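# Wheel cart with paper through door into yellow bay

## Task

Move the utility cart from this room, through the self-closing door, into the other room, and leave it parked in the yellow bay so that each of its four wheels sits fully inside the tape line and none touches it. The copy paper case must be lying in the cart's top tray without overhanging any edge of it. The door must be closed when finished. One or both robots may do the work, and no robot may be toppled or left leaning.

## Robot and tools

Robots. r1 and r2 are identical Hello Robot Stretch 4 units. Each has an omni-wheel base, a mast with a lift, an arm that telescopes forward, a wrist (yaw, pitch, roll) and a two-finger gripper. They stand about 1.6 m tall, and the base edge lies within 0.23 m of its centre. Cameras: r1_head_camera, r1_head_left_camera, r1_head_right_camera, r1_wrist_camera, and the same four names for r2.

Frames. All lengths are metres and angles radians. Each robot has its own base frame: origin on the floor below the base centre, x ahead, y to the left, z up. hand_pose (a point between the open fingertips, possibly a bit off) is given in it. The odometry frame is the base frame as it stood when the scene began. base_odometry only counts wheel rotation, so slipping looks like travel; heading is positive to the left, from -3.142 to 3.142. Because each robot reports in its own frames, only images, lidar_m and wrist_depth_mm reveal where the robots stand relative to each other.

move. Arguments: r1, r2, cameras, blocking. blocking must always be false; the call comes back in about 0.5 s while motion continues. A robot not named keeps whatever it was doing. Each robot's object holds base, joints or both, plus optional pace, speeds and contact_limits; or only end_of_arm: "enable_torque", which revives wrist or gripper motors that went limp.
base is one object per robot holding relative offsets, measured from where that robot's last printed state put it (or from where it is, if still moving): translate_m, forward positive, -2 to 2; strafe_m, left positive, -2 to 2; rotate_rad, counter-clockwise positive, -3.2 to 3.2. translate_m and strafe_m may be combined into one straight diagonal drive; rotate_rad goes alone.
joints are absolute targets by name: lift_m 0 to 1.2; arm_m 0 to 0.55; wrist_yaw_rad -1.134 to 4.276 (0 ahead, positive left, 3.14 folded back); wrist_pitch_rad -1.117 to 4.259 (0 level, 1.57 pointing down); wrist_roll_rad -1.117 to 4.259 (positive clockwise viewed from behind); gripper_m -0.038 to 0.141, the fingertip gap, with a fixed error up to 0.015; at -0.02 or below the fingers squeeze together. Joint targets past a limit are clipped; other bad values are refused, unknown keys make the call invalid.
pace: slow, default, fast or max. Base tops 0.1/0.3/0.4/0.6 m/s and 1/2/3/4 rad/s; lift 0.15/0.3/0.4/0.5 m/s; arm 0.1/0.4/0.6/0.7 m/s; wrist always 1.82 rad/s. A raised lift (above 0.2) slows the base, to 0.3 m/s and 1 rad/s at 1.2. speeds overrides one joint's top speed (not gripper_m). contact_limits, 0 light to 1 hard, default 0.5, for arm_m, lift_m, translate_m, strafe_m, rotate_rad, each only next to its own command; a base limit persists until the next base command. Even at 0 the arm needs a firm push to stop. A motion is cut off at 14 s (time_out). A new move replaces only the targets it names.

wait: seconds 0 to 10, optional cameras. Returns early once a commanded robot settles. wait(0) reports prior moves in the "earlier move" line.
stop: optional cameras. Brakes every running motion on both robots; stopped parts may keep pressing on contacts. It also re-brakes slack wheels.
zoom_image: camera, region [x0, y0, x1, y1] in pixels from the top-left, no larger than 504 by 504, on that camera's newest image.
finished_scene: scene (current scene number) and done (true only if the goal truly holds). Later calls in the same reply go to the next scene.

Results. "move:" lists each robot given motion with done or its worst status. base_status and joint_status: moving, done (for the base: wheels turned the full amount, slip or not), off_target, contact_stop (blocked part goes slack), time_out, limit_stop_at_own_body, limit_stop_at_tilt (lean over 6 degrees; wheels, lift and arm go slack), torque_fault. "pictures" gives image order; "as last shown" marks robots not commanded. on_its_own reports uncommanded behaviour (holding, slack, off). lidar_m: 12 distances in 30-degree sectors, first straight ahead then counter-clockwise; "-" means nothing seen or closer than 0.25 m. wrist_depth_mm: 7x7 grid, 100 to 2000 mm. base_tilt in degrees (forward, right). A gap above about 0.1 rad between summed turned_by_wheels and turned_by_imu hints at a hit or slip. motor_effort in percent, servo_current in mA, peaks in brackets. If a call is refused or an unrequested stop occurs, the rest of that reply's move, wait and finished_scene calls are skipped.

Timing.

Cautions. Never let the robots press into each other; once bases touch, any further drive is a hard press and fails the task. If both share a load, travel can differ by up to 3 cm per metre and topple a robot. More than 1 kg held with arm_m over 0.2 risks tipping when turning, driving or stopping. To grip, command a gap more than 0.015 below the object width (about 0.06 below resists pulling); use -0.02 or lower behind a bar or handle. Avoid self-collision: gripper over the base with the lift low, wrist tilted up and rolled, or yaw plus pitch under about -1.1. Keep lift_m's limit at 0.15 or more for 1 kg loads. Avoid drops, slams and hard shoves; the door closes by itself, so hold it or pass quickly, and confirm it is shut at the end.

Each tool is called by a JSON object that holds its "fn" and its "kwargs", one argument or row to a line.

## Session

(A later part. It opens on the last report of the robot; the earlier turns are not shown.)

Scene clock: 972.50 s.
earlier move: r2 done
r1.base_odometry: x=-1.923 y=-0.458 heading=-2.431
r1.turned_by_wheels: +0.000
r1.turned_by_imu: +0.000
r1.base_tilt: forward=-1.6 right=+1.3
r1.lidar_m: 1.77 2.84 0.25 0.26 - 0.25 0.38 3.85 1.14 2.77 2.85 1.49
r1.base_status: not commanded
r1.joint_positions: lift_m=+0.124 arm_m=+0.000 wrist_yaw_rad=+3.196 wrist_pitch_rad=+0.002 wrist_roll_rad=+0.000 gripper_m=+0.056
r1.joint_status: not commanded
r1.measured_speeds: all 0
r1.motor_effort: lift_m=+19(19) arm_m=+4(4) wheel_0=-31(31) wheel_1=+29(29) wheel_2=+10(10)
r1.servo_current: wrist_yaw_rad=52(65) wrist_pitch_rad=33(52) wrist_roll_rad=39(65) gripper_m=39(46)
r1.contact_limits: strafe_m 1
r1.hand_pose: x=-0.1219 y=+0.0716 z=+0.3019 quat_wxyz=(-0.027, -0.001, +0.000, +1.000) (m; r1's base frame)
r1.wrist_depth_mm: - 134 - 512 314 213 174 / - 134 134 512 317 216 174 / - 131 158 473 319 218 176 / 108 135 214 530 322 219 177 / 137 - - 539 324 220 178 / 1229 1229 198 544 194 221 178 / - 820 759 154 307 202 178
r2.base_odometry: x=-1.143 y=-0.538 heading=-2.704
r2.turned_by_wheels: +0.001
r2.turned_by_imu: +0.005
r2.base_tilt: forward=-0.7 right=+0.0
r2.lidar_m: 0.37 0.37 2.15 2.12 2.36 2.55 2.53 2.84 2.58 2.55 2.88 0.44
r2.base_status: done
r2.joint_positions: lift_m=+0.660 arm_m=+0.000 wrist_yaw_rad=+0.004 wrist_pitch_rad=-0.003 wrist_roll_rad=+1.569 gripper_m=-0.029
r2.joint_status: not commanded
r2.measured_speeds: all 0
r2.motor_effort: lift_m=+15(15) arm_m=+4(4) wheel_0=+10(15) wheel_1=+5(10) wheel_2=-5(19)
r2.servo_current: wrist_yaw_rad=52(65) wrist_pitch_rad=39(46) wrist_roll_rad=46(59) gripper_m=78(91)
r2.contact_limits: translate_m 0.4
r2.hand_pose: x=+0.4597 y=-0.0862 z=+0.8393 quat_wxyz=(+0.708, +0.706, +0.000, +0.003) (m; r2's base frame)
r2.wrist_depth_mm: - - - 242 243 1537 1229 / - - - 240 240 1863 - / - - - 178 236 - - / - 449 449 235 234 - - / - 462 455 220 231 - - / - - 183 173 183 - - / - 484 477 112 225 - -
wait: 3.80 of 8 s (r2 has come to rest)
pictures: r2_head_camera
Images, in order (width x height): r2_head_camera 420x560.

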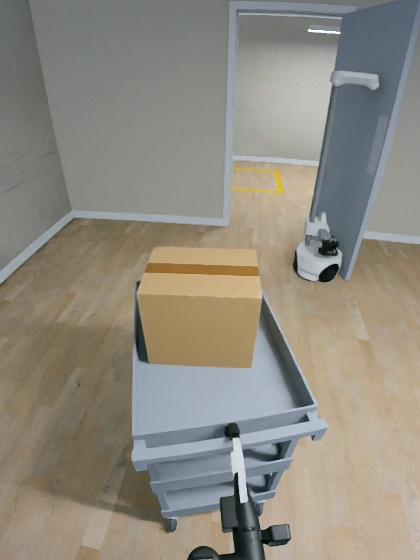

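{"fn": "move", "kwargs": {
  "r2": {"base":{"translate_m":-0.9,"strafe_m":0.04},"pace":"default","contact_limits":{"translate_m":0.4}},
  "blocking": false,
  "cameras": []
}}

{"fn": "wait", "kwargs": {
  "seconds": 8,
  "cameras": ["r2_head_camera"]
}}

Scene clock: 1001.60 s.
move: r2 moving
r1: as last shown
r1.lidar_m: 1.75 2.81 0.25 0.25 - 0.25 0.35 3.82 1.14 2.77 2.86 1.48
r1.motor_effort: lift_m=+19(19) arm_m=+4(4) wheel_0=-30(31) wheel_1=+29(29) wheel_2=+10(10)
r1.servo_current: wrist_yaw_rad=46(59) wrist_pitch_rad=46(52) wrist_roll_rad=52(52) gripper_m=39(46)
r1.contact_limits: strafe_m 1
r1.wrist_depth_mm: - 134 - 508 312 213 174 / - 135 134 512 315 216 175 / - 131 158 473 320 217 176 / 108 135 214 530 322 219 177 / 137 - - 535 324 220 178 / 1229 1205 198 539 195 221 178 / - 820 759 154 306 202 178
r2.base_odometry: x=-1.114 y=-0.526 heading=-2.703
r2.turned_by_wheels: +0.000
r2.turned_by_imu: +0.001
r2.base_tilt: forward=-0.7 right=+0.1
r2.lidar_m: 0.37 0.39 2.13 2.12 2.36 2.52 2.49 2.82 2.58 2.55 2.89 0.43
r2.base_status: translate_m moving; strafe_m moving
r2.joint_positions: lift_m=+0.660 arm_m=+0.000 wrist_yaw_rad=+0.007 wrist_pitch_rad=-0.003 wrist_roll_rad=+1.569 gripper_m=-0.029
r2.joint_status: not commanded
r2.measured_speeds: translate_m=-0.120 strafe_m=+0.006 rotate_rad=-0.002 lift_m=+0.000 arm_m=+0.000 wrist_yaw_rad=+0.000 wrist_pitch_rad=+0.000 wrist_roll_rad=+0.000
r2.motor_effort: lift_m=+15(15) arm_m=-4(4) wheel_0=-5(10) wheel_1=-8(9) wheel_2=+18(20)
r2.servo_current: wrist_yaw_rad=59(59) wrist_pitch_rad=33(46) wrist_roll_rad=46(52) gripper_m=78(85)
r2.contact_limits: translate_m 0.4
r2.hand_pose: x=+0.4599 y=-0.0854 z=+0.8393 quat_wxyz=(+0.708, +0.706, +0.001, +0.004) (m; r2's base frame)
r2.wrist_depth_mm: - - - 178 236 1756 1281 / - - - 236 236 - - / - - - 175 233 - - / - 455 445 233 231 - - / - 469 462 221 231 - - / - - 182 172 182 - - / - 492 492 112 227 - -
pictures: none
No camera images: "cameras" was empty.

Scene clock: 1005.60 s.
earlier move: r2 done
r1.base_odometry: x=-1.923 y=-0.458 heading=-2.431
r1.turned_by_wheels: +0.000
r1.turned_by_imu: +0.000
r1.base_tilt: forward=-1.6 right=+1.3
r1.lidar_m: 2.28 2.84 0.25 0.25 - 0.25 0.38 3.83 1.15 2.78 2.87 3.87
r1.base_status: not commanded
r1.joint_positions: lift_m=+0.124 arm_m=+0.000 wrist_yaw_rad=+3.196 wrist_pitch_rad=+0.002 wrist_roll_rad=+0.000 gripper_m=+0.056
r1.joint_status: not commanded
r1.measured_speeds: all 0
r1.motor_effort: lift_m=+19(19) arm_m=+4(4) wheel_0=-31(31) wheel_1=+29(29) wheel_2=+10(10)
r1.servo_current: wrist_yaw_rad=65(72) wrist_pitch_rad=39(52) wrist_roll_rad=46(59) gripper_m=39(46)
r1.contact_limits: strafe_m 1
r1.hand_pose: x=-0.1219 y=+0.0716 z=+0.3019 quat_wxyz=(-0.027, -0.001, +0.000, +1.000) (m; r1's base frame)
r1.wrist_depth_mm: - 134 - 512 314 213 174 / - 134 135 517 315 216 174 / - 131 158 473 320 218 176 / 108 135 215 530 322 219 177 / 137 - - 539 324 220 178 / 1229 1229 198 539 194 220 178 / - 809 768 154 307 202 178
r2.base_odometry: x=-0.310 y=-0.193 heading=-2.704
r2.turned_by_wheels: -0.001
r2.turned_by_imu: -0.003
r2.base_tilt: forward=-0.7 right=+0.1
r2.lidar_m: 0.43 2.77 2.26 2.23 1.97 1.65 1.64 1.83 2.44 2.43 2.72 0.35
r2.base_status: done
r2.joint_positions: lift_m=+0.660 arm_m=+0.000 wrist_yaw_rad=-0.007 wrist_pitch_rad=-0.003 wrist_roll_rad=+1.569 gripper_m=-0.029
r2.joint_status: not commanded
r2.measured_speeds: all 0
r2.motor_effort: lift_m=+15(15) arm_m=-4(5) wheel_0=-5(17) wheel_1=-4(11) wheel_2=+0(23)
r2.servo_current: wrist_yaw_rad=52(72) wrist_pitch_rad=39(46) wrist_roll_rad=52(59) gripper_m=78(91)
r2.contact_limits: translate_m 0.4
r2.hand_pose: x=+0.4587 y=-0.0893 z=+0.8393 quat_wxyz=(+0.708, +0.706, -0.003, -0.001) (m; r2's base frame)
r2.wrist_depth_mm: - 347 105 158 154 - - / - 379 112 166 168 - - / - 445 410 178 183 - - / - - 469 197 201 723 - / - - - 151 223 1863 530 / - - 180 169 181 1756 488 / - - - 112 149 - 1281
wait: 4.00 of 8 s (r2 has come to rest)
pictures: r2_head_camera
Images, in order (width x height): r2_head_camera 420x560.

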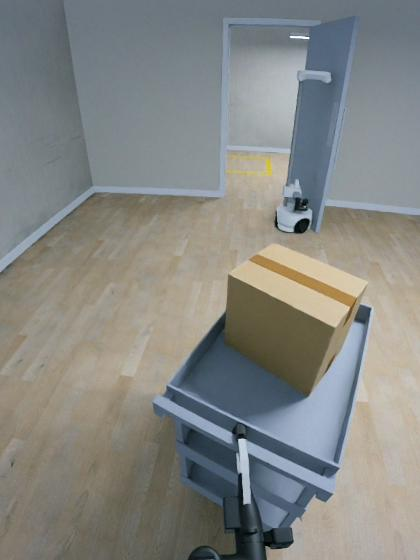

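{"fn": "move", "kwargs": {
  "r2": {"base":{"translate_m":-0.8,"strafe_m":0.35},"pace":"default","contact_limits":{"translate_m":0.4}},
  "blocking": false,
  "cameras": []
}}

{"fn": "wait", "kwargs": {
  "seconds": 8,
  "cameras": ["r2_head_camera"]
}}

Scene clock: 1037.20 s.
move: r2 moving
r1: as last shown
r1.base_tilt: forward=-1.5 right=+1.3
r1.lidar_m: 2.29 2.83 0.25 0.25 - 0.25 0.39 3.84 1.12 2.75 2.88 3.84
r1.motor_effort: lift_m=+19(19) arm_m=+4(4) wheel_0=-30(31) wheel_1=+29(29) wheel_2=+10(10)
r1.servo_current: wrist_yaw_rad=52(59) wrist_pitch_rad=46(46) wrist_roll_rad=59(59) gripper_m=46(46)
r1.contact_limits: strafe_m 1
r1.wrist_depth_mm: - 134 - 512 312 213 174 / - 134 134 517 317 216 175 / - 131 158 473 320 217 176 / 108 135 215 530 320 219 177 / 137 - - 539 324 220 178 / 1229 1229 198 539 194 220 178 / - 809 759 154 307 202 178
r2.base_odometry: x=-0.276 y=-0.192 heading=-2.706
r2.turned_by_wheels: -0.001
r2.turned_by_imu: -0.001
r2.base_tilt: forward=-0.7 right=+0.1
r2.lidar_m: 0.43 2.76 2.22 2.21 1.98 1.63 1.61 1.81 2.46 2.40 2.75 0.33
r2.base_status: translate_m moving; strafe_m moving
r2.joint_positions: lift_m=+0.660 arm_m=+0.000 wrist_yaw_rad=-0.007 wrist_pitch_rad=-0.003 wrist_roll_rad=+1.569 gripper_m=-0.029
r2.joint_status: not commanded
r2.measured_speeds: translate_m=-0.124 strafe_m=+0.051 rotate_rad=+0.002 lift_m=+0.000 arm_m=+0.000 wrist_yaw_rad=-0.005 wrist_pitch_rad=+0.000 wrist_roll_rad=+0.000
r2.motor_effort: lift_m=+15(15) arm_m=-4(4) wheel_0=-21(21) wheel_1=-9(10) wheel_2=+12(13)
r2.servo_current: wrist_yaw_rad=59(65) wrist_pitch_rad=33(46) wrist_roll_rad=46(52) gripper_m=85(85)
r2.contact_limits: translate_m 0.4
r2.hand_pose: x=+0.4587 y=-0.0895 z=+0.8393 quat_wxyz=(+0.708, +0.706, -0.004, -0.001) (m; r2's base frame)
r2.wrist_depth_mm: - 351 107 - 158 - - / - 384 368 169 171 - - / - 445 410 183 185 - - / - - 469 199 204 750 - / - - - 154 224 1921 535 / - - 182 172 181 1808 477 / - - - 112 268 - 1255
pictures: none
No camera images: "cameras" was empty.

Scene clock: 1041.00 s.
earlier move: r2 done
r1.base_odometry: x=-1.923 y=-0.458 heading=-2.431
r1.turned_by_wheels: +0.000
r1.turned_by_imu: +0.000
r1.base_tilt: forward=-1.6 right=+1.3
r1.lidar_m: 3.22 2.84 0.25 0.25 - 0.25 0.40 3.84 1.13 2.76 2.85 3.88
r1.base_status: not commanded
r1.joint_positions: lift_m=+0.124 arm_m=+0.000 wrist_yaw_rad=+3.196 wrist_pitch_rad=+0.002 wrist_roll_rad=+0.000 gripper_m=+0.056
r1.joint_status: not commanded
r1.measured_speeds: all 0
r1.motor_effort: lift_m=+19(19) arm_m=+4(4) wheel_0=-31(31) wheel_1=+29(29) wheel_2=+10(10)
r1.servo_current: wrist_yaw_rad=52(78) wrist_pitch_rad=39(52) wrist_roll_rad=52(65) gripper_m=39(46)
r1.contact_limits: strafe_m 1
r1.hand_pose: x=-0.1219 y=+0.0716 z=+0.3019 quat_wxyz=(-0.027, -0.001, +0.000, +1.000) (m; r1's base frame)
r1.wrist_depth_mm: - 135 - 508 312 213 174 / - 134 135 517 317 216 174 / - 131 158 477 320 218 176 / 108 135 215 530 322 219 177 / 137 - - 535 324 220 178 / 1229 1229 198 539 194 220 178 / - 809 759 154 307 202 178
r2.base_odometry: x=+0.562 y=-0.172 heading=-2.707
r2.turned_by_wheels: -0.001
r2.turned_by_imu: -0.015
r2.base_tilt: forward=-0.7 right=+0.1
r2.lidar_m: 0.47 2.56 2.08 2.03 1.00 0.80 0.78 0.89 1.45 2.61 0.32 0.31
r2.base_status: done
r2.joint_positions: lift_m=+0.660 arm_m=+0.000 wrist_yaw_rad=-0.022 wrist_pitch_rad=-0.005 wrist_roll_rad=+1.569 gripper_m=-0.029
r2.joint_status: not commanded
r2.measured_speeds: all 0
r2.on_its_own: wrist_yaw_rad is at rest, and its servo_current (130 mA) is outside its rest range (0 to 104 mA)
r2.motor_effort: lift_m=+12(15) arm_m=-4(4) wheel_0=-11(23) wheel_1=-9(11) wheel_2=-7(13)
r2.servo_current: wrist_yaw_rad=130(137) wrist_pitch_rad=39(52) wrist_roll_rad=39(59) gripper_m=85(85)
r2.contact_limits: translate_m 0.4
r2.hand_pose: x=+0.4573 y=-0.0939 z=+0.8401 quat_wxyz=(+0.708, +0.706, -0.010, -0.006) (m; r2's base frame)
r2.wrist_depth_mm: - - - - - - - / - - - - - 105 - / - - - - - 128 508 / - - - - 172 1576 473 / - - - - 223 1921 1281 / - - - - 180 387 1160 / - - - 112 - 1921 1281
wait: 3.80 of 8 s (r2 has come to rest)
pictures: r2_head_camera
Images, in order (width x height): r2_head_camera 420x560.

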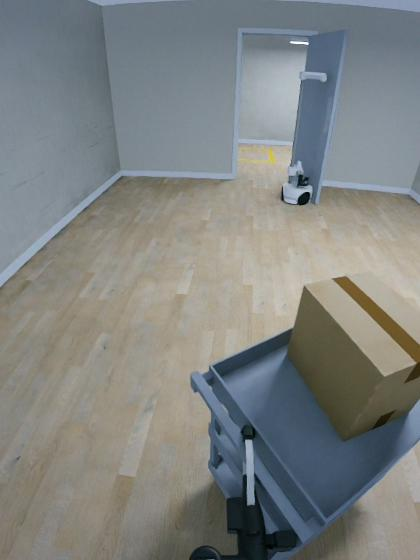

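{"fn": "move", "kwargs": {
  "r2": {"base":{"rotate_rad":-0.6},"pace":"slow"},
  "blocking": false,
  "cameras": []
}}

{"fn": "wait", "kwargs": {
  "seconds": 5,
  "cameras": ["r2_head_camera"]
}}

Scene clock: 1049.13 s.
move: r2 moving
r1: as last shown
r1.lidar_m: 3.21 2.87 0.25 0.25 - 0.25 0.39 3.84 1.14 2.76 2.88 3.85
r1.motor_effort: lift_m=+19(19) arm_m=+4(4) wheel_0=-30(31) wheel_1=+29(29) wheel_2=+10(10)
r1.servo_current: wrist_yaw_rad=46(72) wrist_pitch_rad=46(46) wrist_roll_rad=46(59) gripper_m=39(46)
r1.contact_limits: strafe_m 1
r1.wrist_depth_mm: - 134 - 508 312 213 174 / - 134 135 517 317 216 175 / - 131 158 477 320 217 176 / 108 135 214 535 322 219 177 / 137 - - 535 324 220 178 / 1229 1229 198 544 195 220 178 / - 809 759 154 307 202 178
r2.base_odometry: x=+0.562 y=-0.173 heading=-2.828
r2.turned_by_wheels: -0.122
r2.turned_by_imu: -0.117
r2.base_tilt: forward=-0.7 right=+0.1
r2.lidar_m: 0.42 2.82 2.12 2.05 1.12 0.83 0.79 0.87 1.25 2.62 0.50 0.30
r2.base_status: rotate_rad moving
r2.joint_positions: lift_m=+0.660 arm_m=+0.000 wrist_yaw_rad=+0.006 wrist_pitch_rad=-0.005 wrist_roll_rad=+1.569 gripper_m=-0.029
r2.joint_status: not commanded
r2.measured_speeds: translate_m=+0.003 strafe_m=+0.001 rotate_rad=-0.471 lift_m=+0.000 arm_m=+0.000 wrist_yaw_rad=+0.124 wrist_pitch_rad=-0.002 wrist_roll_rad=+0.000
r2.motor_effort: lift_m=+12(12) arm_m=-4(4) wheel_0=+17(17) wheel_1=+9(9) wheel_2=+10(10)
r2.servo_current: wrist_yaw_rad=65(143) wrist_pitch_rad=52(52) wrist_roll_rad=52(52) gripper_m=85(91)
r2.hand_pose: x=+0.4599 y=-0.0857 z=+0.8402 quat_wxyz=(+0.708, +0.706, +0.000, +0.004) (m; r2's base frame)
r2.wrist_depth_mm: - - - - - - - / - - - - - - - / - - - - - 125 512 / - - - - 156 1576 484 / - - - - 208 1863 1308 / - - - - 181 384 410 / - - - 112 - 1756 1281
pictures: none
No camera images: "cameras" was empty.

Scene clock: 1050.57 s.
earlier move: r2 done
r1.base_odometry: x=-1.923 y=-0.458 heading=-2.431
r1.turned_by_wheels: +0.000
r1.turned_by_imu: +0.000
r1.base_tilt: forward=-1.6 right=+1.3
r1.lidar_m: 3.19 2.89 0.25 0.25 - 0.25 0.39 3.86 1.15 2.76 2.87 3.88
r1.base_status: not commanded
r1.joint_positions: lift_m=+0.124 arm_m=+0.000 wrist_yaw_rad=+3.196 wrist_pitch_rad=+0.002 wrist_roll_rad=+0.000 gripper_m=+0.056
r1.joint_status: not commanded
r1.measured_speeds: all 0
r1.motor_effort: lift_m=+19(19) arm_m=+4(4) wheel_0=-31(31) wheel_1=+29(29) wheel_2=+10(10)
r1.servo_current: wrist_yaw_rad=46(72) wrist_pitch_rad=46(52) wrist_roll_rad=39(72) gripper_m=46(52)
r1.contact_limits: strafe_m 1
r1.hand_pose: x=-0.1219 y=+0.0716 z=+0.3019 quat_wxyz=(-0.027, -0.001, +0.000, +1.000) (m; r1's base frame)
r1.wrist_depth_mm: - 134 - 512 312 214 174 / - 135 134 517 315 216 175 / - 131 158 477 320 217 176 / 108 135 214 525 322 219 177 / 137 - - 535 324 220 178 / 1255 1229 198 539 195 221 178 / - 809 759 154 307 202 178
r2.base_odometry: x=+0.562 y=-0.172 heading=+2.978
r2.turned_by_wheels: -0.477
r2.turned_by_imu: -0.451
r2.base_tilt: forward=-0.7 right=+0.0
r2.lidar_m: 0.39 0.46 2.70 2.06 2.06 1.06 0.81 0.77 0.86 1.34 2.62 0.40
r2.base_status: done
r2.joint_positions: lift_m=+0.660 arm_m=+0.000 wrist_yaw_rad=+0.004 wrist_pitch_rad=-0.006 wrist_roll_rad=+1.569 gripper_m=-0.029
r2.joint_status: not commanded
r2.measured_speeds: all 0
r2.motor_effort: lift_m=+12(12) arm_m=+4(5) wheel_0=+4(26) wheel_1=+4(14) wheel_2=+7(16)
r2.servo_current: wrist_yaw_rad=46(143) wrist_pitch_rad=46(52) wrist_roll_rad=46(59) gripper_m=85(91)
r2.hand_pose: x=+0.4596 y=-0.0862 z=+0.8402 quat_wxyz=(+0.708, +0.706, +0.000, +0.003) (m; r2's base frame)
r2.wrist_depth_mm: - - - 196 198 1983 - / - - 436 151 204 - - / - 433 418 156 212 - - / - 473 452 220 218 - - / - - 492 167 226 778 - / - - 181 174 230 1983 549 / - - - 112 242 - 484
wait: 1.43 of 5 s (r2 has come to rest)
pictures: r2_head_camera
Images, in order (width x height): r2_head_camera 420x560.

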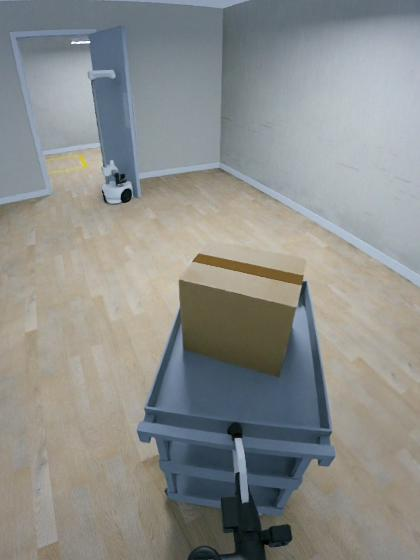

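{"fn": "move", "kwargs": {
  "r2": {"base":{"translate_m":0.25,"strafe_m":0.75},"pace":"default","contact_limits":{"translate_m":0.4}},
  "blocking": false,
  "cameras": []
}}

{"fn": "wait", "kwargs": {
  "seconds": 8,
  "cameras": ["r2_head_camera"]
}}

{"fn": "move", "kwargs": {
  "r2": {"base":{"rotate_rad":-0.65},"pace":"slow"},
  "blocking": false,
  "cameras": []
}}

{"fn": "wait", "kwargs": {
  "seconds": 5,
  "cameras": ["r2_head_camera"]
}}

Scene clock: 1057.97 s.
move: r2 moving
r1: as last shown
r1.lidar_m: 3.17 2.86 0.25 0.25 - 0.25 0.38 3.85 1.14 2.77 2.86 3.85
r1.motor_effort: lift_m=+19(19) arm_m=+4(4) wheel_0=-30(31) wheel_1=+29(29) wheel_2=+10(10)
r1.servo_current: wrist_yaw_rad=52(65) wrist_pitch_rad=46(46) wrist_roll_rad=65(65) gripper_m=39(46)
r1.contact_limits: strafe_m 1
r1.wrist_depth_mm: - 134 - 508 312 213 174 / - 135 135 517 315 216 174 / - 131 158 477 320 217 176 / 108 135 215 525 322 218 177 / 137 - - 535 324 220 178 / 1229 1229 198 539 195 220 178 / - 809 759 154 307 202 178
r2.base_odometry: x=+0.548 y=-0.201 heading=+2.976
r2.turned_by_wheels: -0.001
r2.turned_by_imu: -0.001
r2.base_tilt: forward=-0.7 right=+0.1
r2.lidar_m: 0.40 0.42 2.63 2.06 2.03 1.09 0.82 0.80 0.89 1.36 2.65 0.40
r2.base_status: translate_m moving; strafe_m moving
r2.joint_positions: lift_m=+0.660 arm_m=+0.000 wrist_yaw_rad=-0.007 wrist_pitch_rad=-0.006 wrist_roll_rad=+1.569 gripper_m=-0.029
r2.joint_status: not commanded
r2.measured_speeds: translate_m=+0.038 strafe_m=+0.119 rotate_rad=-0.008 lift_m=+0.000 arm_m=+0.000 wrist_yaw_rad=-0.018 wrist_pitch_rad=+0.000 wrist_roll_rad=+0.000
r2.motor_effort: lift_m=+12(13) arm_m=+4(4) wheel_0=-15(15) wheel_1=+10(11) wheel_2=-13(13)
r2.servo_current: wrist_yaw_rad=65(65) wrist_pitch_rad=39(46) wrist_roll_rad=46(65) gripper_m=78(85)
r2.contact_limits: translate_m 0.4
r2.hand_pose: x=+0.4587 y=-0.0894 z=+0.8402 quat_wxyz=(+0.708, +0.706, -0.004, +0.000) (m; r2's base frame)
r2.wrist_depth_mm: - - - 200 199 1983 - / - - 442 152 206 - - / - 430 415 156 213 - - / - 466 449 220 220 - - / - - 484 167 227 866 - / - - 182 174 231 1921 544 / - - - 112 240 - 488
pictures: none
No camera images: "cameras" was empty.

Scene clock: 1061.90 s.
earlier move: r2 done
r1.base_odometry: x=-1.923 y=-0.458 heading=-2.431
r1.turned_by_wheels: +0.000
r1.turned_by_imu: +0.000
r1.base_tilt: forward=-1.6 right=+1.3
r1.lidar_m: 3.01 2.84 0.25 0.25 - 0.25 0.39 3.84 1.16 2.77 2.89 3.22
r1.base_status: not commanded
r1.joint_positions: lift_m=+0.124 arm_m=+0.000 wrist_yaw_rad=+3.196 wrist_pitch_rad=+0.002 wrist_roll_rad=+0.000 gripper_m=+0.056
r1.joint_status: not commanded
r1.measured_speeds: all 0
r1.motor_effort: lift_m=+19(19) arm_m=+4(4) wheel_0=-30(31) wheel_1=+29(29) wheel_2=+10(10)
r1.servo_current: wrist_yaw_rad=59(72) wrist_pitch_rad=39(52) wrist_roll_rad=39(65) gripper_m=46(46)
r1.contact_limits: strafe_m 1
r1.hand_pose: x=-0.1219 y=+0.0716 z=+0.3019 quat_wxyz=(-0.027, -0.001, +0.000, +1.000) (m; r1's base frame)
r1.wrist_depth_mm: - 134 - 512 312 213 174 / - 135 135 517 315 216 175 / - 131 158 477 320 217 176 / 108 135 214 525 322 219 177 / 137 - - 539 324 220 178 / 1229 1229 198 539 195 220 178 / - 809 759 153 307 202 178
r2.base_odometry: x=+0.192 y=-0.871 heading=+2.977
r2.turned_by_wheels: +0.001
r2.turned_by_imu: -0.017
r2.base_tilt: forward=-0.7 right=+0.1
r2.lidar_m: 0.44 4.36 1.94 1.49 1.45 1.60 1.35 1.34 1.43 2.15 0.38 0.32
r2.base_status: done
r2.joint_positions: lift_m=+0.660 arm_m=+0.000 wrist_yaw_rad=+0.000 wrist_pitch_rad=-0.006 wrist_roll_rad=+1.569 gripper_m=-0.029
r2.joint_status: not commanded
r2.measured_speeds: all 0
r2.motor_effort: lift_m=+12(13) arm_m=+4(4) wheel_0=-1(19) wheel_1=-1(13) wheel_2=-3(18)
r2.servo_current: wrist_yaw_rad=39(241) wrist_pitch_rad=39(52) wrist_roll_rad=52(65) gripper_m=78(91)
r2.contact_limits: translate_m 0.4
r2.hand_pose: x=+0.4593 y=-0.0873 z=+0.8403 quat_wxyz=(+0.708, +0.706, -0.002, +0.002) (m; r2's base frame)
r2.wrist_depth_mm: - - - - - - - / - - - - - - - / - - - - - 125 508 / - - - - 156 1537 477 / - - - - 208 1863 1308 / - - - - 181 377 379 / - - - 112 - 1661 1281
wait: 3.93 of 8 s (r2 has come to rest)
pictures: r2_head_camera
Images, in order (width x height): r2_head_camera 420x560.

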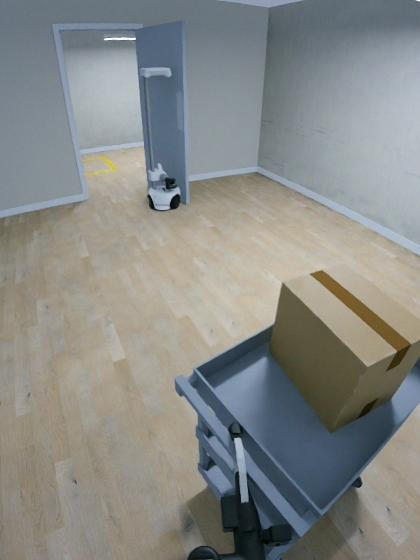

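Scene clock: 1062.40 s.
move: r2 moving
r1: as last shown
r1.lidar_m: 3.01 2.81 0.25 0.25 - 0.25 0.35 3.85 1.14 2.79 2.86 3.23
r1.motor_effort: lift_m=+19(19) arm_m=+4(4) wheel_0=-31(31) wheel_1=+29(29) wheel_2=+10(10)
r1.servo_current: wrist_yaw_rad=52(59) wrist_pitch_rad=33(52) wrist_roll_rad=52(59) gripper_m=39(46)
r1.contact_limits: strafe_m 1
r1.wrist_depth_mm: - 135 - 512 312 213 174 / - 134 134 521 317 216 174 / - 131 158 473 320 217 176 / 108 135 215 525 322 218 177 / 137 - - 539 324 220 178 / 1229 1255 198 544 194 220 178 / - 809 759 154 307 202 178
r2.base_odometry: x=+0.192 y=-0.871 heading=+2.855
r2.turned_by_wheels: -0.123
r2.turned_by_imu: -0.118
r2.base_tilt: forward=-0.7 right=+0.0
r2.lidar_m: 0.42 3.78 2.18 1.54 1.45 1.55 1.40 1.33 1.37 1.87 3.20 0.34
r2.base_status: rotate_rad moving
r2.joint_positions: lift_m=+0.660 arm_m=+0.000 wrist_yaw_rad=+0.017 wrist_pitch_rad=-0.006 wrist_roll_rad=+1.569 gripper_m=-0.029
r2.joint_status: not commanded
r2.measured_speeds: translate_m=-0.001 strafe_m=-0.001 rotate_rad=-0.475 lift_m=+0.000 arm_m=+0.000 wrist_yaw_rad=+0.055 wrist_pitch_rad=+0.000 wrist_roll_rad=+0.000
r2.motor_effort: lift_m=+12(12) arm_m=+3(4) wheel_0=+18(20) wheel_1=+11(11) wheel_2=+14(14)
r2.servo_current: wrist_yaw_rad=104(104) wrist_pitch_rad=46(52) wrist_roll_rad=52(52) gripper_m=85(85)
r2.hand_pose: x=+0.4607 y=-0.0825 z=+0.8403 quat_wxyz=(+0.708, +0.706, +0.004, +0.008) (m; r2's base frame)
r2.wrist_depth_mm: - - - - - - - / - - - - 112 111 - / - - - - 131 130 549 / - - - - 157 1537 500 / - - - - 196 1808 1308 / - - 179 - 183 1756 1182 / - - - 112 - 1537 1229
pictures: none
No camera images: "cameras" was empty.

Scene clock: 1063.80 s.
earlier move: r2 done
r1.base_odometry: x=-1.923 y=-0.458 heading=-2.431
r1.turned_by_wheels: +0.000
r1.turned_by_imu: +0.000
r1.base_tilt: forward=-1.6 right=+1.3
r1.lidar_m: 3.01 2.83 0.25 0.25 - 0.25 0.39 3.83 1.11 2.76 2.87 3.49
r1.base_status: not commanded
r1.joint_positions: lift_m=+0.124 arm_m=+0.000 wrist_yaw_rad=+3.196 wrist_pitch_rad=+0.002 wrist_roll_rad=+0.000 gripper_m=+0.056
r1.joint_status: not commanded
r1.measured_speeds: all 0
r1.motor_effort: lift_m=+19(19) arm_m=+4(4) wheel_0=-30(31) wheel_1=+29(29) wheel_2=+10(10)
r1.servo_current: wrist_yaw_rad=52(65) wrist_pitch_rad=33(52) wrist_roll_rad=65(65) gripper_m=39(46)
r1.contact_limits: strafe_m 1
r1.hand_pose: x=-0.1219 y=+0.0716 z=+0.3019 quat_wxyz=(-0.027, -0.001, +0.000, +1.000) (m; r1's base frame)
r1.wrist_depth_mm: - 135 - 512 314 214 173 / - 135 134 517 315 216 175 / - 131 158 477 320 217 176 / 108 135 214 530 322 219 177 / 137 - - 535 324 220 178 / 1229 1229 199 544 194 221 178 / - 820 768 154 306 202 178
r2.base_odometry: x=+0.192 y=-0.871 heading=+2.329
r2.turned_by_wheels: -0.526
r2.turned_by_imu: -0.507
r2.base_tilt: forward=-0.7 right=+0.1
r2.lidar_m: 0.37 0.38 3.82 2.18 1.55 1.45 1.54 1.43 1.32 1.38 1.87 0.41
r2.base_status: done
r2.joint_positions: lift_m=+0.660 arm_m=+0.000 wrist_yaw_rad=+0.004 wrist_pitch_rad=-0.006 wrist_roll_rad=+1.569 gripper_m=-0.029
r2.joint_status: not commanded
r2.measured_speeds: all 0
r2.motor_effort: lift_m=+12(12) arm_m=-5(6) wheel_0=+3(27) wheel_1=+5(14) wheel_2=+8(18)
r2.servo_current: wrist_yaw_rad=59(130) wrist_pitch_rad=46(52) wrist_roll_rad=46(65) gripper_m=91(91)
r2.hand_pose: x=+0.4598 y=-0.0861 z=+0.8403 quat_wxyz=(+0.708, +0.706, +0.000, +0.004) (m; r2's base frame)
r2.wrist_depth_mm: - - - 181 240 1756 1160 / - - - 239 238 1921 - / - - - 178 237 - - / - 455 442 234 234 - - / - 462 459 211 234 - - / - - 182 179 230 - - / - 488 484 112 229 - -
wait: 1.40 of 5 s (r2 has come to rest)
pictures: r2_head_camera
Images, in order (width x height): r2_head_camera 420x560.

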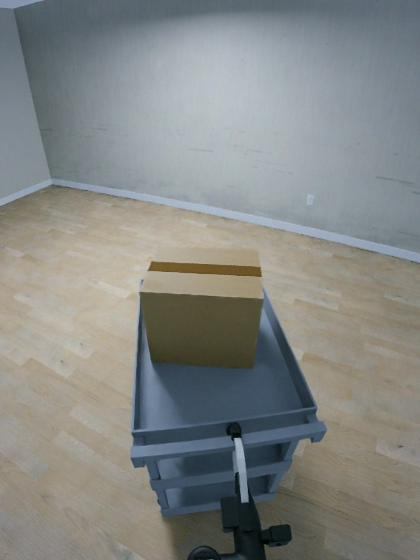

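{"fn": "move", "kwargs": {
  "r2": {"base":{"translate_m":0.25,"strafe_m":0.75},"pace":"default","contact_limits":{"translate_m":0.4}},
  "blocking": false,
  "cameras": []
}}

{"fn": "wait", "kwargs": {
  "seconds": 8,
  "cameras": []
}}

{"fn": "move", "kwargs": {
  "r2": {"base":{"rotate_rad":-0.7},"pace":"slow"},
  "blocking": false,
  "cameras": []
}}

{"fn": "wait", "kwargs": {
  "seconds": 5,
  "cameras": ["r2_head_camera","r1_head_camera"]
}}

Scene clock: 1071.17 s.
move: r2 moving
r1: as last shown
r1.lidar_m: 3.00 2.85 0.25 0.25 - 0.25 0.36 3.86 1.13 2.78 2.88 3.48
r1.servo_current: wrist_yaw_rad=46(65) wrist_pitch_rad=39(46) wrist_roll_rad=46(72) gripper_m=39(46)
r1.contact_limits: strafe_m 1
r1.wrist_depth_mm: - 134 - 512 312 214 174 / - 135 135 512 317 216 175 / - 131 158 477 319 218 176 / 108 135 214 530 324 219 177 / 137 - - 539 324 220 178 / 1229 1229 198 544 195 220 178 / - 820 759 154 307 201 178
r2.base_odometry: x=+0.164 y=-0.885 heading=+2.327
r2.turned_by_wheels: -0.001
r2.turned_by_imu: -0.001
r2.base_tilt: forward=-0.7 right=+0.1
r2.lidar_m: 0.36 0.36 3.86 2.17 1.51 1.45 1.55 1.44 1.34 1.39 1.95 0.44
r2.base_status: translate_m moving; strafe_m moving
r2.joint_positions: lift_m=+0.660 arm_m=+0.000 wrist_yaw_rad=-0.007 wrist_pitch_rad=-0.006 wrist_roll_rad=+1.569 gripper_m=-0.029
r2.joint_status: not commanded
r2.measured_speeds: translate_m=+0.039 strafe_m=+0.118 rotate_rad=+0.002 lift_m=+0.000 arm_m=+0.000 wrist_yaw_rad=-0.026 wrist_pitch_rad=+0.000 wrist_roll_rad=+0.000
r2.motor_effort: lift_m=+12(12) arm_m=-4(5) wheel_0=-12(14) wheel_1=+12(12) wheel_2=-16(16)
r2.servo_current: wrist_yaw_rad=59(59) wrist_pitch_rad=52(52) wrist_roll_rad=33(52) gripper_m=78(91)
r2.contact_limits: translate_m 0.4
r2.hand_pose: x=+0.4587 y=-0.0895 z=+0.8403 quat_wxyz=(+0.708, +0.706, -0.005, -0.001) (m; r2's base frame)
r2.wrist_depth_mm: - - - 244 245 1708 1255 / - - - 240 240 1863 - / - - - 179 236 - - / - 452 445 235 236 - - / - 462 452 210 231 - - / - - 182 173 229 - - / - 484 477 112 226 - -
pictures: none
No camera images: "cameras" was empty.

Scene clock: 1074.77 s.
earlier move: r2 done
r1.base_odometry: x=-1.923 y=-0.458 heading=-2.431
r1.turned_by_wheels: +0.000
r1.turned_by_imu: +0.000
r1.base_tilt: forward=-1.6 right=+1.3
r1.lidar_m: 2.72 2.84 0.25 0.25 - 0.25 0.38 3.87 1.12 2.78 2.86 2.70
r1.base_status: not commanded
r1.joint_positions: lift_m=+0.124 arm_m=+0.000 wrist_yaw_rad=+3.196 wrist_pitch_rad=+0.002 wrist_roll_rad=+0.000 gripper_m=+0.056
r1.joint_status: not commanded
r1.measured_speeds: all 0
r1.motor_effort: lift_m=+19(20) arm_m=+4(4) wheel_0=-31(31) wheel_1=+29(29) wheel_2=+10(10)
r1.servo_current: wrist_yaw_rad=46(78) wrist_pitch_rad=46(52) wrist_roll_rad=52(72) gripper_m=39(46)
r1.contact_limits: strafe_m 1
r1.hand_pose: x=-0.1219 y=+0.0716 z=+0.3019 quat_wxyz=(-0.027, -0.001, +0.000, +1.000) (m; r1's base frame)
r1.wrist_depth_mm: - 134 - 512 312 213 174 / - 134 135 517 317 216 175 / - 131 158 477 320 217 176 / 108 135 214 525 322 219 178 / 137 - - 539 324 220 178 / 1255 1229 198 539 195 221 178 / - 820 759 154 307 202 178
r2.base_odometry: x=-0.525 y=-1.204 heading=+2.327
r2.turned_by_wheels: +0.000
r2.turned_by_imu: -0.052
r2.base_tilt: forward=-0.7 right=+0.1
r2.lidar_m: 0.44 2.98 3.65 2.22 1.48 1.34 1.41 1.90 2.08 2.17 0.50 0.33
r2.base_status: done
r2.joint_positions: lift_m=+0.660 arm_m=+0.000 wrist_yaw_rad=-0.010 wrist_pitch_rad=-0.006 wrist_roll_rad=+1.569 gripper_m=-0.029
r2.joint_status: not commanded
r2.measured_speeds: all 0
r2.motor_effort: lift_m=+12(12) arm_m=+4(5) wheel_0=-8(19) wheel_1=-1(13) wheel_2=-5(18)
r2.servo_current: wrist_yaw_rad=59(78) wrist_pitch_rad=46(52) wrist_roll_rad=52(59) gripper_m=85(91)
r2.contact_limits: translate_m 0.4
r2.hand_pose: x=+0.4584 y=-0.0902 z=+0.8403 quat_wxyz=(+0.708, +0.706, -0.005, -0.001) (m; r2's base frame)
r2.wrist_depth_mm: - 343 - - 120 - - / - 407 - - 136 132 - / - - - - 157 603 - / - - - - 183 1808 521 / - - - 122 220 1983 484 / - - 177 159 180 1808 1281 / - - - 112 368 1756 1138
wait: 3.60 of 8 s (r2 has come to rest)
pictures: none
No camera images: "cameras" was empty.

Scene clock: 1075.27 s.
move: r2 moving
r1: as last shown
r1.lidar_m: 2.74 2.86 0.25 0.25 - 0.25 0.38 3.87 1.15 2.77 2.86 2.71
r1.motor_effort: lift_m=+19(19) arm_m=+4(4) wheel_0=-31(31) wheel_1=+29(29) wheel_2=+10(10)
r1.servo_current: wrist_yaw_rad=52(59) wrist_pitch_rad=46(46) wrist_roll_rad=59(65) gripper_m=39(52)
r1.contact_limits: strafe_m 1
r1.wrist_depth_mm: - 135 - 508 312 214 174 / - 134 135 517 317 216 174 / - 131 158 473 319 218 176 / 108 135 214 530 322 218 177 / 137 - - 539 322 220 178 / 1229 1229 199 539 194 220 178 / - 820 750 154 307 201 178
r2.base_odometry: x=-0.525 y=-1.204 heading=+2.205
r2.turned_by_wheels: -0.123
r2.turned_by_imu: -0.119
r2.base_tilt: forward=-0.7 right=+0.1
r2.lidar_m: 0.43 3.00 2.96 2.54 1.55 1.32 1.37 1.73 2.11 2.09 2.55 0.33
r2.base_status: rotate_rad moving
r2.joint_positions: lift_m=+0.660 arm_m=+0.000 wrist_yaw_rad=+0.010 wrist_pitch_rad=-0.006 wrist_roll_rad=+1.569 gripper_m=-0.029
r2.joint_status: not commanded
r2.measured_speeds: translate_m=-0.001 strafe_m=+0.000 rotate_rad=-0.486 lift_m=+0.000 arm_m=+0.000 wrist_yaw_rad=+0.031 wrist_pitch_rad=+0.000 wrist_roll_rad=+0.000
r2.motor_effort: lift_m=+12(12) arm_m=+4(4) wheel_0=+14(15) wheel_1=+8(9) wheel_2=+13(13)
r2.servo_current: wrist_yaw_rad=59(59) wrist_pitch_rad=39(52) wrist_roll_rad=39(52) gripper_m=85(85)
r2.hand_pose: x=+0.4601 y=-0.0846 z=+0.8403 quat_wxyz=(+0.708, +0.706, +0.001, +0.005) (m; r2's base frame)
r2.wrist_depth_mm: - 334 - - 124 - - / - 382 - - 139 - - / - 488 - 158 157 627 - / - - 539 175 185 1756 554 / - - - 122 210 1808 496 / - - 178 151 183 1756 1255 / - - - 112 291 - 368
pictures: none
No camera images: "cameras" was empty.

Scene clock: 1076.73 s.
earlier move: r2 done
r1.base_odometry: x=-1.923 y=-0.458 heading=-2.431
r1.turned_by_wheels: +0.000
r1.turned_by_imu: +0.000
r1.base_tilt: forward=-1.6 right=+1.3
r1.lidar_m: 2.85 2.84 0.25 0.25 - 0.25 0.36 3.85 1.13 2.76 2.88 2.97
r1.base_status: not commanded
r1.joint_positions: lift_m=+0.124 arm_m=+0.000 wrist_yaw_rad=+3.196 wrist_pitch_rad=+0.002 wrist_roll_rad=+0.000 gripper_m=+0.056
r1.joint_status: not commanded
r1.measured_speeds: all 0
r1.motor_effort: lift_m=+19(19) arm_m=+4(4) wheel_0=-31(31) wheel_1=+29(29) wheel_2=+10(10)
r1.servo_current: wrist_yaw_rad=52(65) wrist_pitch_rad=46(52) wrist_roll_rad=46(65) gripper_m=39(52)
r1.contact_limits: strafe_m 1
r1.hand_pose: x=-0.1219 y=+0.0716 z=+0.3019 quat_wxyz=(-0.027, -0.001, +0.000, +1.000) (m; r1's base frame)
r1.wrist_depth_mm: - 134 - 512 312 214 173 / - 134 134 521 317 216 175 / - 131 158 477 319 217 176 / 108 135 214 530 322 219 177 / 137 - - 535 322 220 178 / 1255 1255 198 539 194 220 178 / - 809 759 154 306 202 178
r2.base_odometry: x=-0.525 y=-1.204 heading=+1.629
r2.turned_by_wheels: -0.575
r2.turned_by_imu: -0.558
r2.base_tilt: forward=-0.7 right=+0.1
r2.lidar_m: 0.34 0.36 3.17 2.97 2.76 1.60 1.36 1.37 1.65 2.10 2.09 0.46
r2.base_status: done
r2.joint_positions: lift_m=+0.660 arm_m=+0.000 wrist_yaw_rad=+0.011 wrist_pitch_rad=-0.006 wrist_roll_rad=+1.569 gripper_m=-0.029
r2.joint_status: not commanded
r2.measured_speeds: all 0
r2.motor_effort: lift_m=+12(12) arm_m=-3(4) wheel_0=+10(20) wheel_1=+5(11) wheel_2=+9(13)
r2.servo_current: wrist_yaw_rad=59(78) wrist_pitch_rad=52(52) wrist_roll_rad=39(59) gripper_m=85(91)
r2.hand_pose: x=+0.4602 y=-0.0842 z=+0.8403 quat_wxyz=(+0.708, +0.706, +0.002, +0.006) (m; r2's base frame)
r2.wrist_depth_mm: - - - 254 266 270 279 / - - - 254 259 1863 1308 / - - - 190 250 - - / - - 452 185 241 - - / - 462 455 216 235 - - / - 462 183 174 226 - - / - 459 455 112 222 - -
wait: 1.47 of 5 s (r2 has come to rest)
pictures: r1_head_camera, r2_head_camera
Images, in order (width x height): r1_head_camera 420x560, r2_head_camera 420x560.

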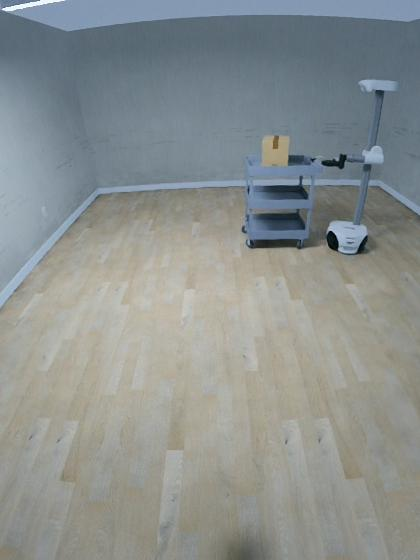

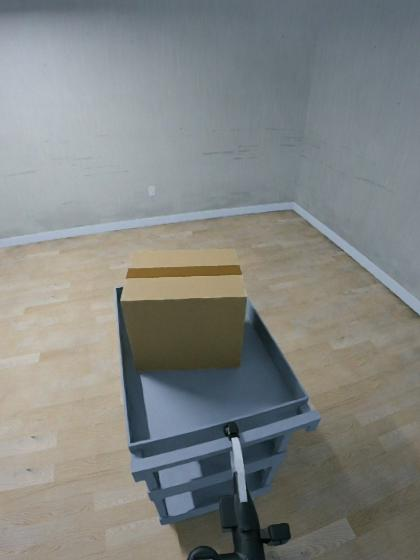

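{"fn": "move", "kwargs": {
  "r2": {"base":{"translate_m":0.25,"strafe_m":0.7},"pace":"default","contact_limits":{"translate_m":0.4}},
  "blocking": false,
  "cameras": []
}}

{"fn": "wait", "kwargs": {
  "seconds": 8,
  "cameras": []
}}

{"fn": "move", "kwargs": {
  "r2": {"base":{"rotate_rad":-0.7},"pace":"slow"},
  "blocking": false,
  "cameras": []
}}

{"fn": "wait", "kwargs": {
  "seconds": 5,
  "cameras": ["r2_head_camera","r1_head_camera"]
}}

Scene clock: 1092.33 s.
move: r2 moving
r1: as last shown
r1.lidar_m: 2.85 2.83 0.25 0.25 - 0.25 0.39 3.83 1.15 2.77 2.86 2.96
r1.motor_effort: lift_m=+19(19) arm_m=+4(4) wheel_0=-30(31) wheel_1=+29(29) wheel_2=+10(10)
r1.servo_current: wrist_yaw_rad=72(78) wrist_pitch_rad=39(46) wrist_roll_rad=52(52) gripper_m=46(46)
r1.contact_limits: strafe_m 1
r1.wrist_depth_mm: - 134 - 512 312 214 174 / - 134 135 517 317 216 175 / - 131 158 473 320 218 176 / 108 135 214 530 322 219 177 / 137 - - 535 324 220 178 / 1229 1229 199 544 195 221 178 / - 809 768 154 307 202 178
r2.base_odometry: x=-0.555 y=-1.195 heading=+1.628
r2.turned_by_wheels: -0.001
r2.turned_by_imu: -0.001
r2.base_tilt: forward=-0.7 right=+0.1
r2.lidar_m: 0.32 0.35 3.17 2.93 2.80 1.66 1.38 1.38 1.67 2.13 2.14 0.43
r2.base_status: translate_m moving; strafe_m moving
r2.joint_positions: lift_m=+0.660 arm_m=+0.000 wrist_yaw_rad=-0.007 wrist_pitch_rad=-0.006 wrist_roll_rad=+1.569 gripper_m=-0.029
r2.joint_status: not commanded
r2.measured_speeds: translate_m=+0.043 strafe_m=+0.116 rotate_rad=-0.008 lift_m=+0.000 arm_m=+0.000 wrist_yaw_rad=-0.064 wrist_pitch_rad=+0.000 wrist_roll_rad=+0.000
r2.motor_effort: lift_m=+12(12) arm_m=-3(4) wheel_0=-11(11) wheel_1=+10(12) wheel_2=-15(15)
r2.servo_current: wrist_yaw_rad=52(78) wrist_pitch_rad=52(52) wrist_roll_rad=39(59) gripper_m=78(85)
r2.contact_limits: translate_m 0.4
r2.hand_pose: x=+0.4587 y=-0.0893 z=+0.8403 quat_wxyz=(+0.708, +0.706, -0.004, +0.000) (m; r2's base frame)
r2.wrist_depth_mm: - - - 209 278 283 282 / - - - 259 265 1921 1281 / - - - 248 252 - - / - - - 186 243 - - / - 459 449 215 235 - - / - 449 182 172 181 - - / - 452 449 112 218 - -
pictures: none
No camera images: "cameras" was empty.

Scene clock: 1095.77 s.
earlier move: r2 done
r1.base_odometry: x=-1.923 y=-0.458 heading=-2.431
r1.turned_by_wheels: +0.000
r1.turned_by_imu: +0.000
r1.base_tilt: forward=-1.6 right=+1.3
r1.lidar_m: 2.45 2.84 0.25 0.25 - 0.25 0.37 3.84 1.12 2.77 2.86 2.31
r1.base_status: not commanded
r1.joint_positions: lift_m=+0.124 arm_m=+0.000 wrist_yaw_rad=+3.196 wrist_pitch_rad=+0.002 wrist_roll_rad=+0.000 gripper_m=+0.056
r1.joint_status: not commanded
r1.measured_speeds: all 0
r1.motor_effort: lift_m=+19(19) arm_m=+4(4) wheel_0=-31(31) wheel_1=+29(29) wheel_2=+10(10)
r1.servo_current: wrist_yaw_rad=46(78) wrist_pitch_rad=46(52) wrist_roll_rad=59(65) gripper_m=46(52)
r1.contact_limits: strafe_m 1
r1.hand_pose: x=-0.1219 y=+0.0716 z=+0.3019 quat_wxyz=(-0.027, -0.001, +0.000, +1.000) (m; r1's base frame)
r1.wrist_depth_mm: - 134 - 517 312 213 174 / - 135 134 517 315 216 175 / - 131 158 477 319 218 176 / 108 135 214 530 322 220 177 / 137 - - 535 322 220 178 / 1229 1229 198 539 195 220 178 / - 820 759 154 307 202 178
r2.base_odometry: x=-1.238 y=-0.994 heading=+1.629
r2.turned_by_wheels: +0.001
r2.turned_by_imu: -0.126
r2.base_tilt: forward=-0.7 right=+0.1
r2.lidar_m: 0.42 0.47 3.08 2.31 3.11 2.37 1.92 1.87 2.05 2.64 2.61 0.39
r2.base_status: done
r2.joint_positions: lift_m=+0.660 arm_m=+0.000 wrist_yaw_rad=-0.008 wrist_pitch_rad=-0.006 wrist_roll_rad=+1.569 gripper_m=-0.029
r2.joint_status: not commanded
r2.measured_speeds: all 0
r2.motor_effort: lift_m=+12(12) arm_m=+4(4) wheel_0=-6(23) wheel_1=-1(12) wheel_2=-4(22)
r2.servo_current: wrist_yaw_rad=65(98) wrist_pitch_rad=46(52) wrist_roll_rad=59(59) gripper_m=78(91)
r2.contact_limits: translate_m 0.4
r2.hand_pose: x=+0.4585 y=-0.0897 z=+0.8403 quat_wxyz=(+0.708, +0.706, -0.005, -0.001) (m; r2's base frame)
r2.wrist_depth_mm: - - - 194 196 1983 - / - - 407 149 202 - - / - 427 415 154 210 - - / - 469 452 219 217 - - / - - 488 166 227 831 - / - - 182 172 181 1756 559 / - - - 112 241 - 496
wait: 3.43 of 8 s (r2 has come to rest)
pictures: none
No camera images: "cameras" was empty.

Scene clock: 1096.27 s.
move: r2 moving
r1: as last shown
r1.lidar_m: 2.48 2.84 0.25 0.25 - 0.25 0.40 3.82 1.14 2.77 2.88 2.29
r1.servo_current: wrist_yaw_rad=46(72) wrist_pitch_rad=39(46) wrist_roll_rad=52(65) gripper_m=33(46)
r1.contact_limits: strafe_m 1
r1.wrist_depth_mm: - 134 - 512 312 214 173 / - 134 135 517 315 216 174 / - 131 158 477 320 218 176 / 108 135 214 530 320 219 177 / 137 - - 539 324 220 178 / 1229 1229 198 544 194 221 178 / - 809 759 154 306 202 178
r2.base_odometry: x=-1.238 y=-0.994 heading=+1.505
r2.turned_by_wheels: -0.123
r2.turned_by_imu: -0.119
r2.base_tilt: forward=-0.7 right=+0.1
r2.lidar_m: 0.39 0.42 2.96 2.29 3.10 2.64 1.96 1.85 1.93 2.74 2.61 0.41
r2.base_status: rotate_rad moving
r2.joint_positions: lift_m=+0.660 arm_m=+0.000 wrist_yaw_rad=+0.010 wrist_pitch_rad=-0.006 wrist_roll_rad=+1.569 gripper_m=-0.029
r2.joint_status: not commanded
r2.measured_speeds: translate_m=+0.000 strafe_m=+0.001 rotate_rad=-0.485 lift_m=+0.000 arm_m=+0.000 wrist_yaw_rad=+0.008 wrist_pitch_rad=+0.000 wrist_roll_rad=+0.000
r2.motor_effort: lift_m=+12(12) arm_m=+4(4) wheel_0=+13(14) wheel_1=+8(9) wheel_2=+14(14)
r2.servo_current: wrist_yaw_rad=78(78) wrist_pitch_rad=39(52) wrist_roll_rad=52(59) gripper_m=78(85)
r2.hand_pose: x=+0.4601 y=-0.0845 z=+0.8403 quat_wxyz=(+0.708, +0.706, +0.002, +0.006) (m; r2's base frame)
r2.wrist_depth_mm: - - - 206 207 1863 - / - - - 209 210 - - / - 430 418 160 216 - - / - 459 449 222 221 - - / - - 477 168 226 - - / - - 183 172 229 778 - / - - - 112 236 - 521
pictures: none
No camera images: "cameras" was empty.

Scene clock: 1097.80 s.
earlier move: r2 done
r1.base_odometry: x=-1.923 y=-0.458 heading=-2.431
r1.turned_by_wheels: +0.000
r1.turned_by_imu: +0.000
r1.base_tilt: forward=-1.5 right=+1.3
r1.lidar_m: 2.45 2.85 0.25 0.25 - 0.25 0.40 3.85 1.13 2.76 2.89 2.30
r1.base_status: not commanded
r1.joint_positions: lift_m=+0.124 arm_m=+0.000 wrist_yaw_rad=+3.196 wrist_pitch_rad=+0.002 wrist_roll_rad=+0.000 gripper_m=+0.056
r1.joint_status: not commanded
r1.measured_speeds: all 0
r1.motor_effort: lift_m=+19(19) arm_m=+4(4) wheel_0=-31(31) wheel_1=+29(29) wheel_2=+10(10)
r1.servo_current: wrist_yaw_rad=59(72) wrist_pitch_rad=46(52) wrist_roll_rad=72(72) gripper_m=46(46)
r1.contact_limits: strafe_m 1
r1.hand_pose: x=-0.1219 y=+0.0716 z=+0.3019 quat_wxyz=(-0.027, -0.001, +0.000, +1.000) (m; r1's base frame)
r1.wrist_depth_mm: - 134 - 508 312 214 173 / - 134 135 512 317 215 174 / - 131 158 477 319 217 176 / 108 135 215 525 322 218 177 / 137 - - 539 324 220 178 / 1205 1229 198 544 195 220 178 / - 809 759 154 306 201 178
r2.base_odometry: x=-1.238 y=-0.994 heading=+0.929
r2.turned_by_wheels: -0.576
r2.turned_by_imu: -0.558
r2.base_tilt: forward=-0.7 right=+0.1
r2.lidar_m: 0.26 0.27 2.81 2.93 2.31 3.08 2.79 1.98 1.87 1.89 2.68 0.50
r2.base_status: done
r2.joint_positions: lift_m=+0.660 arm_m=+0.000 wrist_yaw_rad=+0.002 wrist_pitch_rad=-0.006 wrist_roll_rad=+1.569 gripper_m=-0.029
r2.joint_status: not commanded
r2.measured_speeds: all 0
r2.motor_effort: lift_m=+12(12) arm_m=-4(5) wheel_0=+1(18) wheel_1=+4(10) wheel_2=+5(20)
r2.servo_current: wrist_yaw_rad=46(104) wrist_pitch_rad=46(52) wrist_roll_rad=46(59) gripper_m=85(91)
r2.hand_pose: x=+0.4595 y=-0.0870 z=+0.8403 quat_wxyz=(+0.708, +0.707, -0.001, +0.003) (m; r2's base frame)
r2.wrist_depth_mm: - - - - - 1921 1255 / - - - - - 1921 1281 / - - - 283 377 370 370 / - - - 223 315 1921 1336 / - - - 194 259 - - / - - 180 167 183 - - / - 404 407 112 193 - -
wait: 1.53 of 5 s (r2 has come to rest)
pictures: r1_head_camera, r2_head_camera
Images, in order (width x height): r1_head_camera 420x560, r2_head_camera 420x560.

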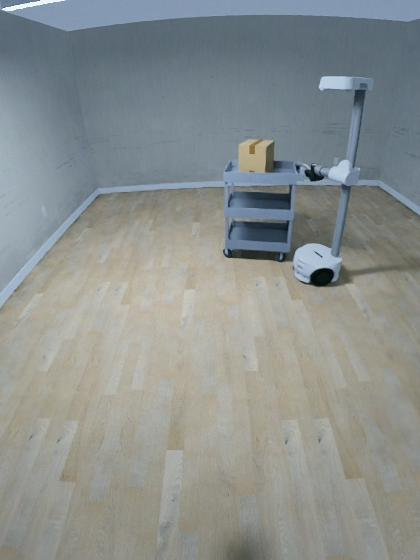

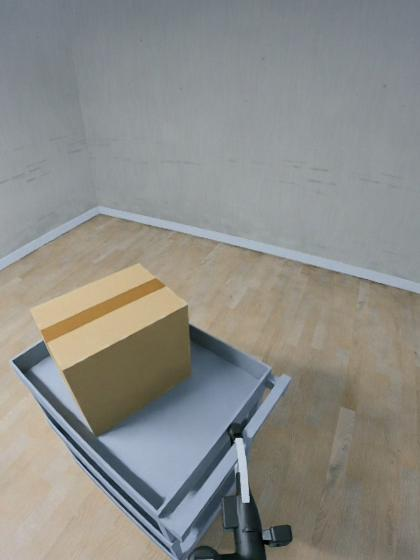

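{"fn": "move", "kwargs": {
  "r2": {"base":{"translate_m":-0.5,"strafe_m":0.6},"pace":"default","contact_limits":{"translate_m":0.4}},
  "blocking": false,
  "cameras": []
}}

{"fn": "wait", "kwargs": {
  "seconds": 8,
  "cameras": ["r2_head_camera","r1_head_camera","r2_head_left_camera"]
}}

Scene clock: 1105.93 s.
move: r2 moving
r1: as last shown
r1.base_tilt: forward=-1.6 right=+1.3
r1.lidar_m: 2.39 2.86 0.25 0.25 - 0.25 0.39 3.82 1.12 2.77 2.87 2.29
r1.motor_effort: lift_m=+19(19) arm_m=+4(4) wheel_0=-30(32) wheel_1=+29(29) wheel_2=+10(10)
r1.servo_current: wrist_yaw_rad=59(59) wrist_pitch_rad=39(46) wrist_roll_rad=59(59) gripper_m=39(46)
r1.contact_limits: strafe_m 1
r1.wrist_depth_mm: - 134 - 512 312 213 174 / - 134 135 517 317 216 174 / - 131 158 477 320 217 176 / 108 135 214 530 322 219 177 / 137 - - 539 324 220 178 / 1229 1229 198 544 194 220 178 / - 820 759 154 306 202 178
r2.base_odometry: x=-1.269 y=-0.996 heading=+0.929
r2.turned_by_wheels: +0.000
r2.turned_by_imu: +0.000
r2.base_tilt: forward=-0.7 right=+0.1
r2.lidar_m: 0.25 0.25 2.81 2.92 2.30 2.48 2.77 1.96 1.87 1.95 2.66 0.46
r2.base_status: translate_m moving; strafe_m moving
r2.joint_positions: lift_m=+0.660 arm_m=+0.000 wrist_yaw_rad=-0.001 wrist_pitch_rad=-0.006 wrist_roll_rad=+1.569 gripper_m=-0.029
r2.joint_status: not commanded
r2.measured_speeds: translate_m=-0.077 strafe_m=+0.097 rotate_rad=-0.007 lift_m=+0.000 arm_m=+0.000 wrist_yaw_rad=-0.025 wrist_pitch_rad=+0.000 wrist_roll_rad=+0.000
r2.motor_effort: lift_m=+12(12) arm_m=-4(4) wheel_0=-16(16) wheel_1=+6(7) wheel_2=+11(13)
r2.servo_current: wrist_yaw_rad=39(59) wrist_pitch_rad=46(52) wrist_roll_rad=46(52) gripper_m=78(85)
r2.contact_limits: translate_m 0.4
r2.hand_pose: x=+0.4592 y=-0.0878 z=+0.8403 quat_wxyz=(+0.708, +0.707, -0.002, +0.002) (m; r2's base frame)
r2.wrist_depth_mm: - - - - - 1921 1255 / - - - - - 1921 1281 / - - - 277 366 373 373 / - - - 218 310 1983 1366 / - - - 191 255 1983 - / - - 179 166 180 1983 - / - 404 410 112 193 - -
pictures: none
No camera images: "cameras" was empty.

Scene clock: 1109.50 s.
earlier move: r2 done
r1.base_odometry: x=-1.923 y=-0.458 heading=-2.431
r1.turned_by_wheels: +0.000
r1.turned_by_imu: +0.000
r1.base_tilt: forward=-1.6 right=+1.3
r1.lidar_m: 1.59 2.84 0.25 0.25 - 0.25 0.39 3.84 1.14 2.78 2.88 1.54
r1.base_status: not commanded
r1.joint_positions: lift_m=+0.124 arm_m=+0.000 wrist_yaw_rad=+3.196 wrist_pitch_rad=+0.002 wrist_roll_rad=+0.000 gripper_m=+0.056
r1.joint_status: not commanded
r1.measured_speeds: all 0
r1.motor_effort: lift_m=+19(19) arm_m=+4(4) wheel_0=-30(32) wheel_1=+29(29) wheel_2=+10(10)
r1.servo_current: wrist_yaw_rad=65(65) wrist_pitch_rad=39(52) wrist_roll_rad=52(65) gripper_m=39(52)
r1.contact_limits: strafe_m 1
r1.hand_pose: x=-0.1219 y=+0.0716 z=+0.3019 quat_wxyz=(-0.027, -0.001, +0.000, +1.000) (m; r1's base frame)
r1.wrist_depth_mm: - 135 - 512 312 213 173 / - 134 134 521 315 216 175 / - 131 158 477 319 217 176 / 108 135 214 535 322 219 177 / 137 - - 535 324 220 178 / 1229 1229 199 539 195 220 178 / - 809 759 154 306 202 178
r2.base_odometry: x=-2.017 y=-1.036 heading=+0.930
r2.turned_by_wheels: +0.001
r2.turned_by_imu: -0.005
r2.base_tilt: forward=-0.7 right=+0.1
r2.lidar_m: 0.39 0.49 2.53 2.62 1.52 1.59 2.47 2.26 2.15 2.25 3.03 0.37
r2.base_status: done
r2.joint_positions: lift_m=+0.660 arm_m=+0.000 wrist_yaw_rad=-0.001 wrist_pitch_rad=-0.006 wrist_roll_rad=+1.569 gripper_m=-0.029
r2.joint_status: not commanded
r2.measured_speeds: all 0
r2.motor_effort: lift_m=+12(12) arm_m=-4(5) wheel_0=-2(21) wheel_1=+3(7) wheel_2=+5(13)
r2.servo_current: wrist_yaw_rad=39(91) wrist_pitch_rad=46(52) wrist_roll_rad=52(65) gripper_m=85(91)
r2.contact_limits: translate_m 0.4
r2.hand_pose: x=+0.4592 y=-0.0877 z=+0.8403 quat_wxyz=(+0.708, +0.707, -0.002, +0.002) (m; r2's base frame)
r2.wrist_depth_mm: - - 554 180 181 - - / - 402 384 189 191 - - / - 430 413 198 201 - - / - 484 459 208 213 - - / - - 512 214 224 1983 - / - - 182 172 181 1863 512 / - - - 112 248 - 1255
wait: 3.57 of 8 s (r2 has come to rest)
pictures: r1_head_camera, r2_head_camera, r2_head_left_camera
Images, in order (width x height): r1_head_camera 420x560, r2_head_camera 420x560, r2_head_left_camera 420x672.

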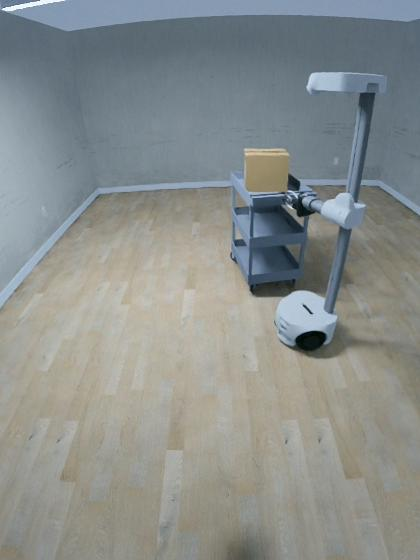

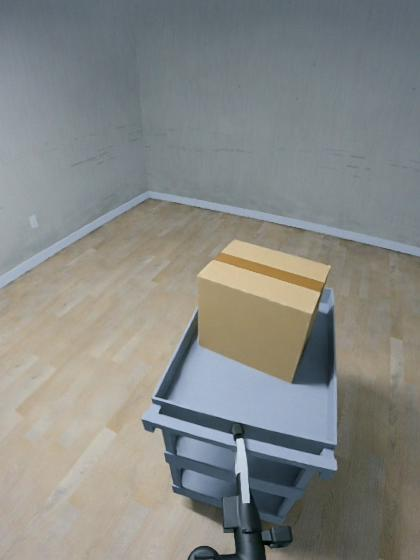

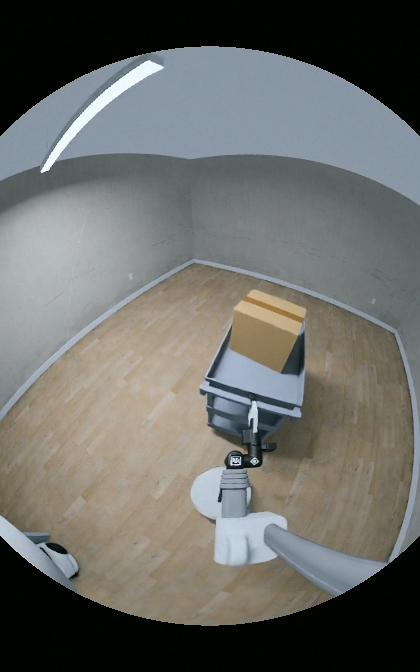

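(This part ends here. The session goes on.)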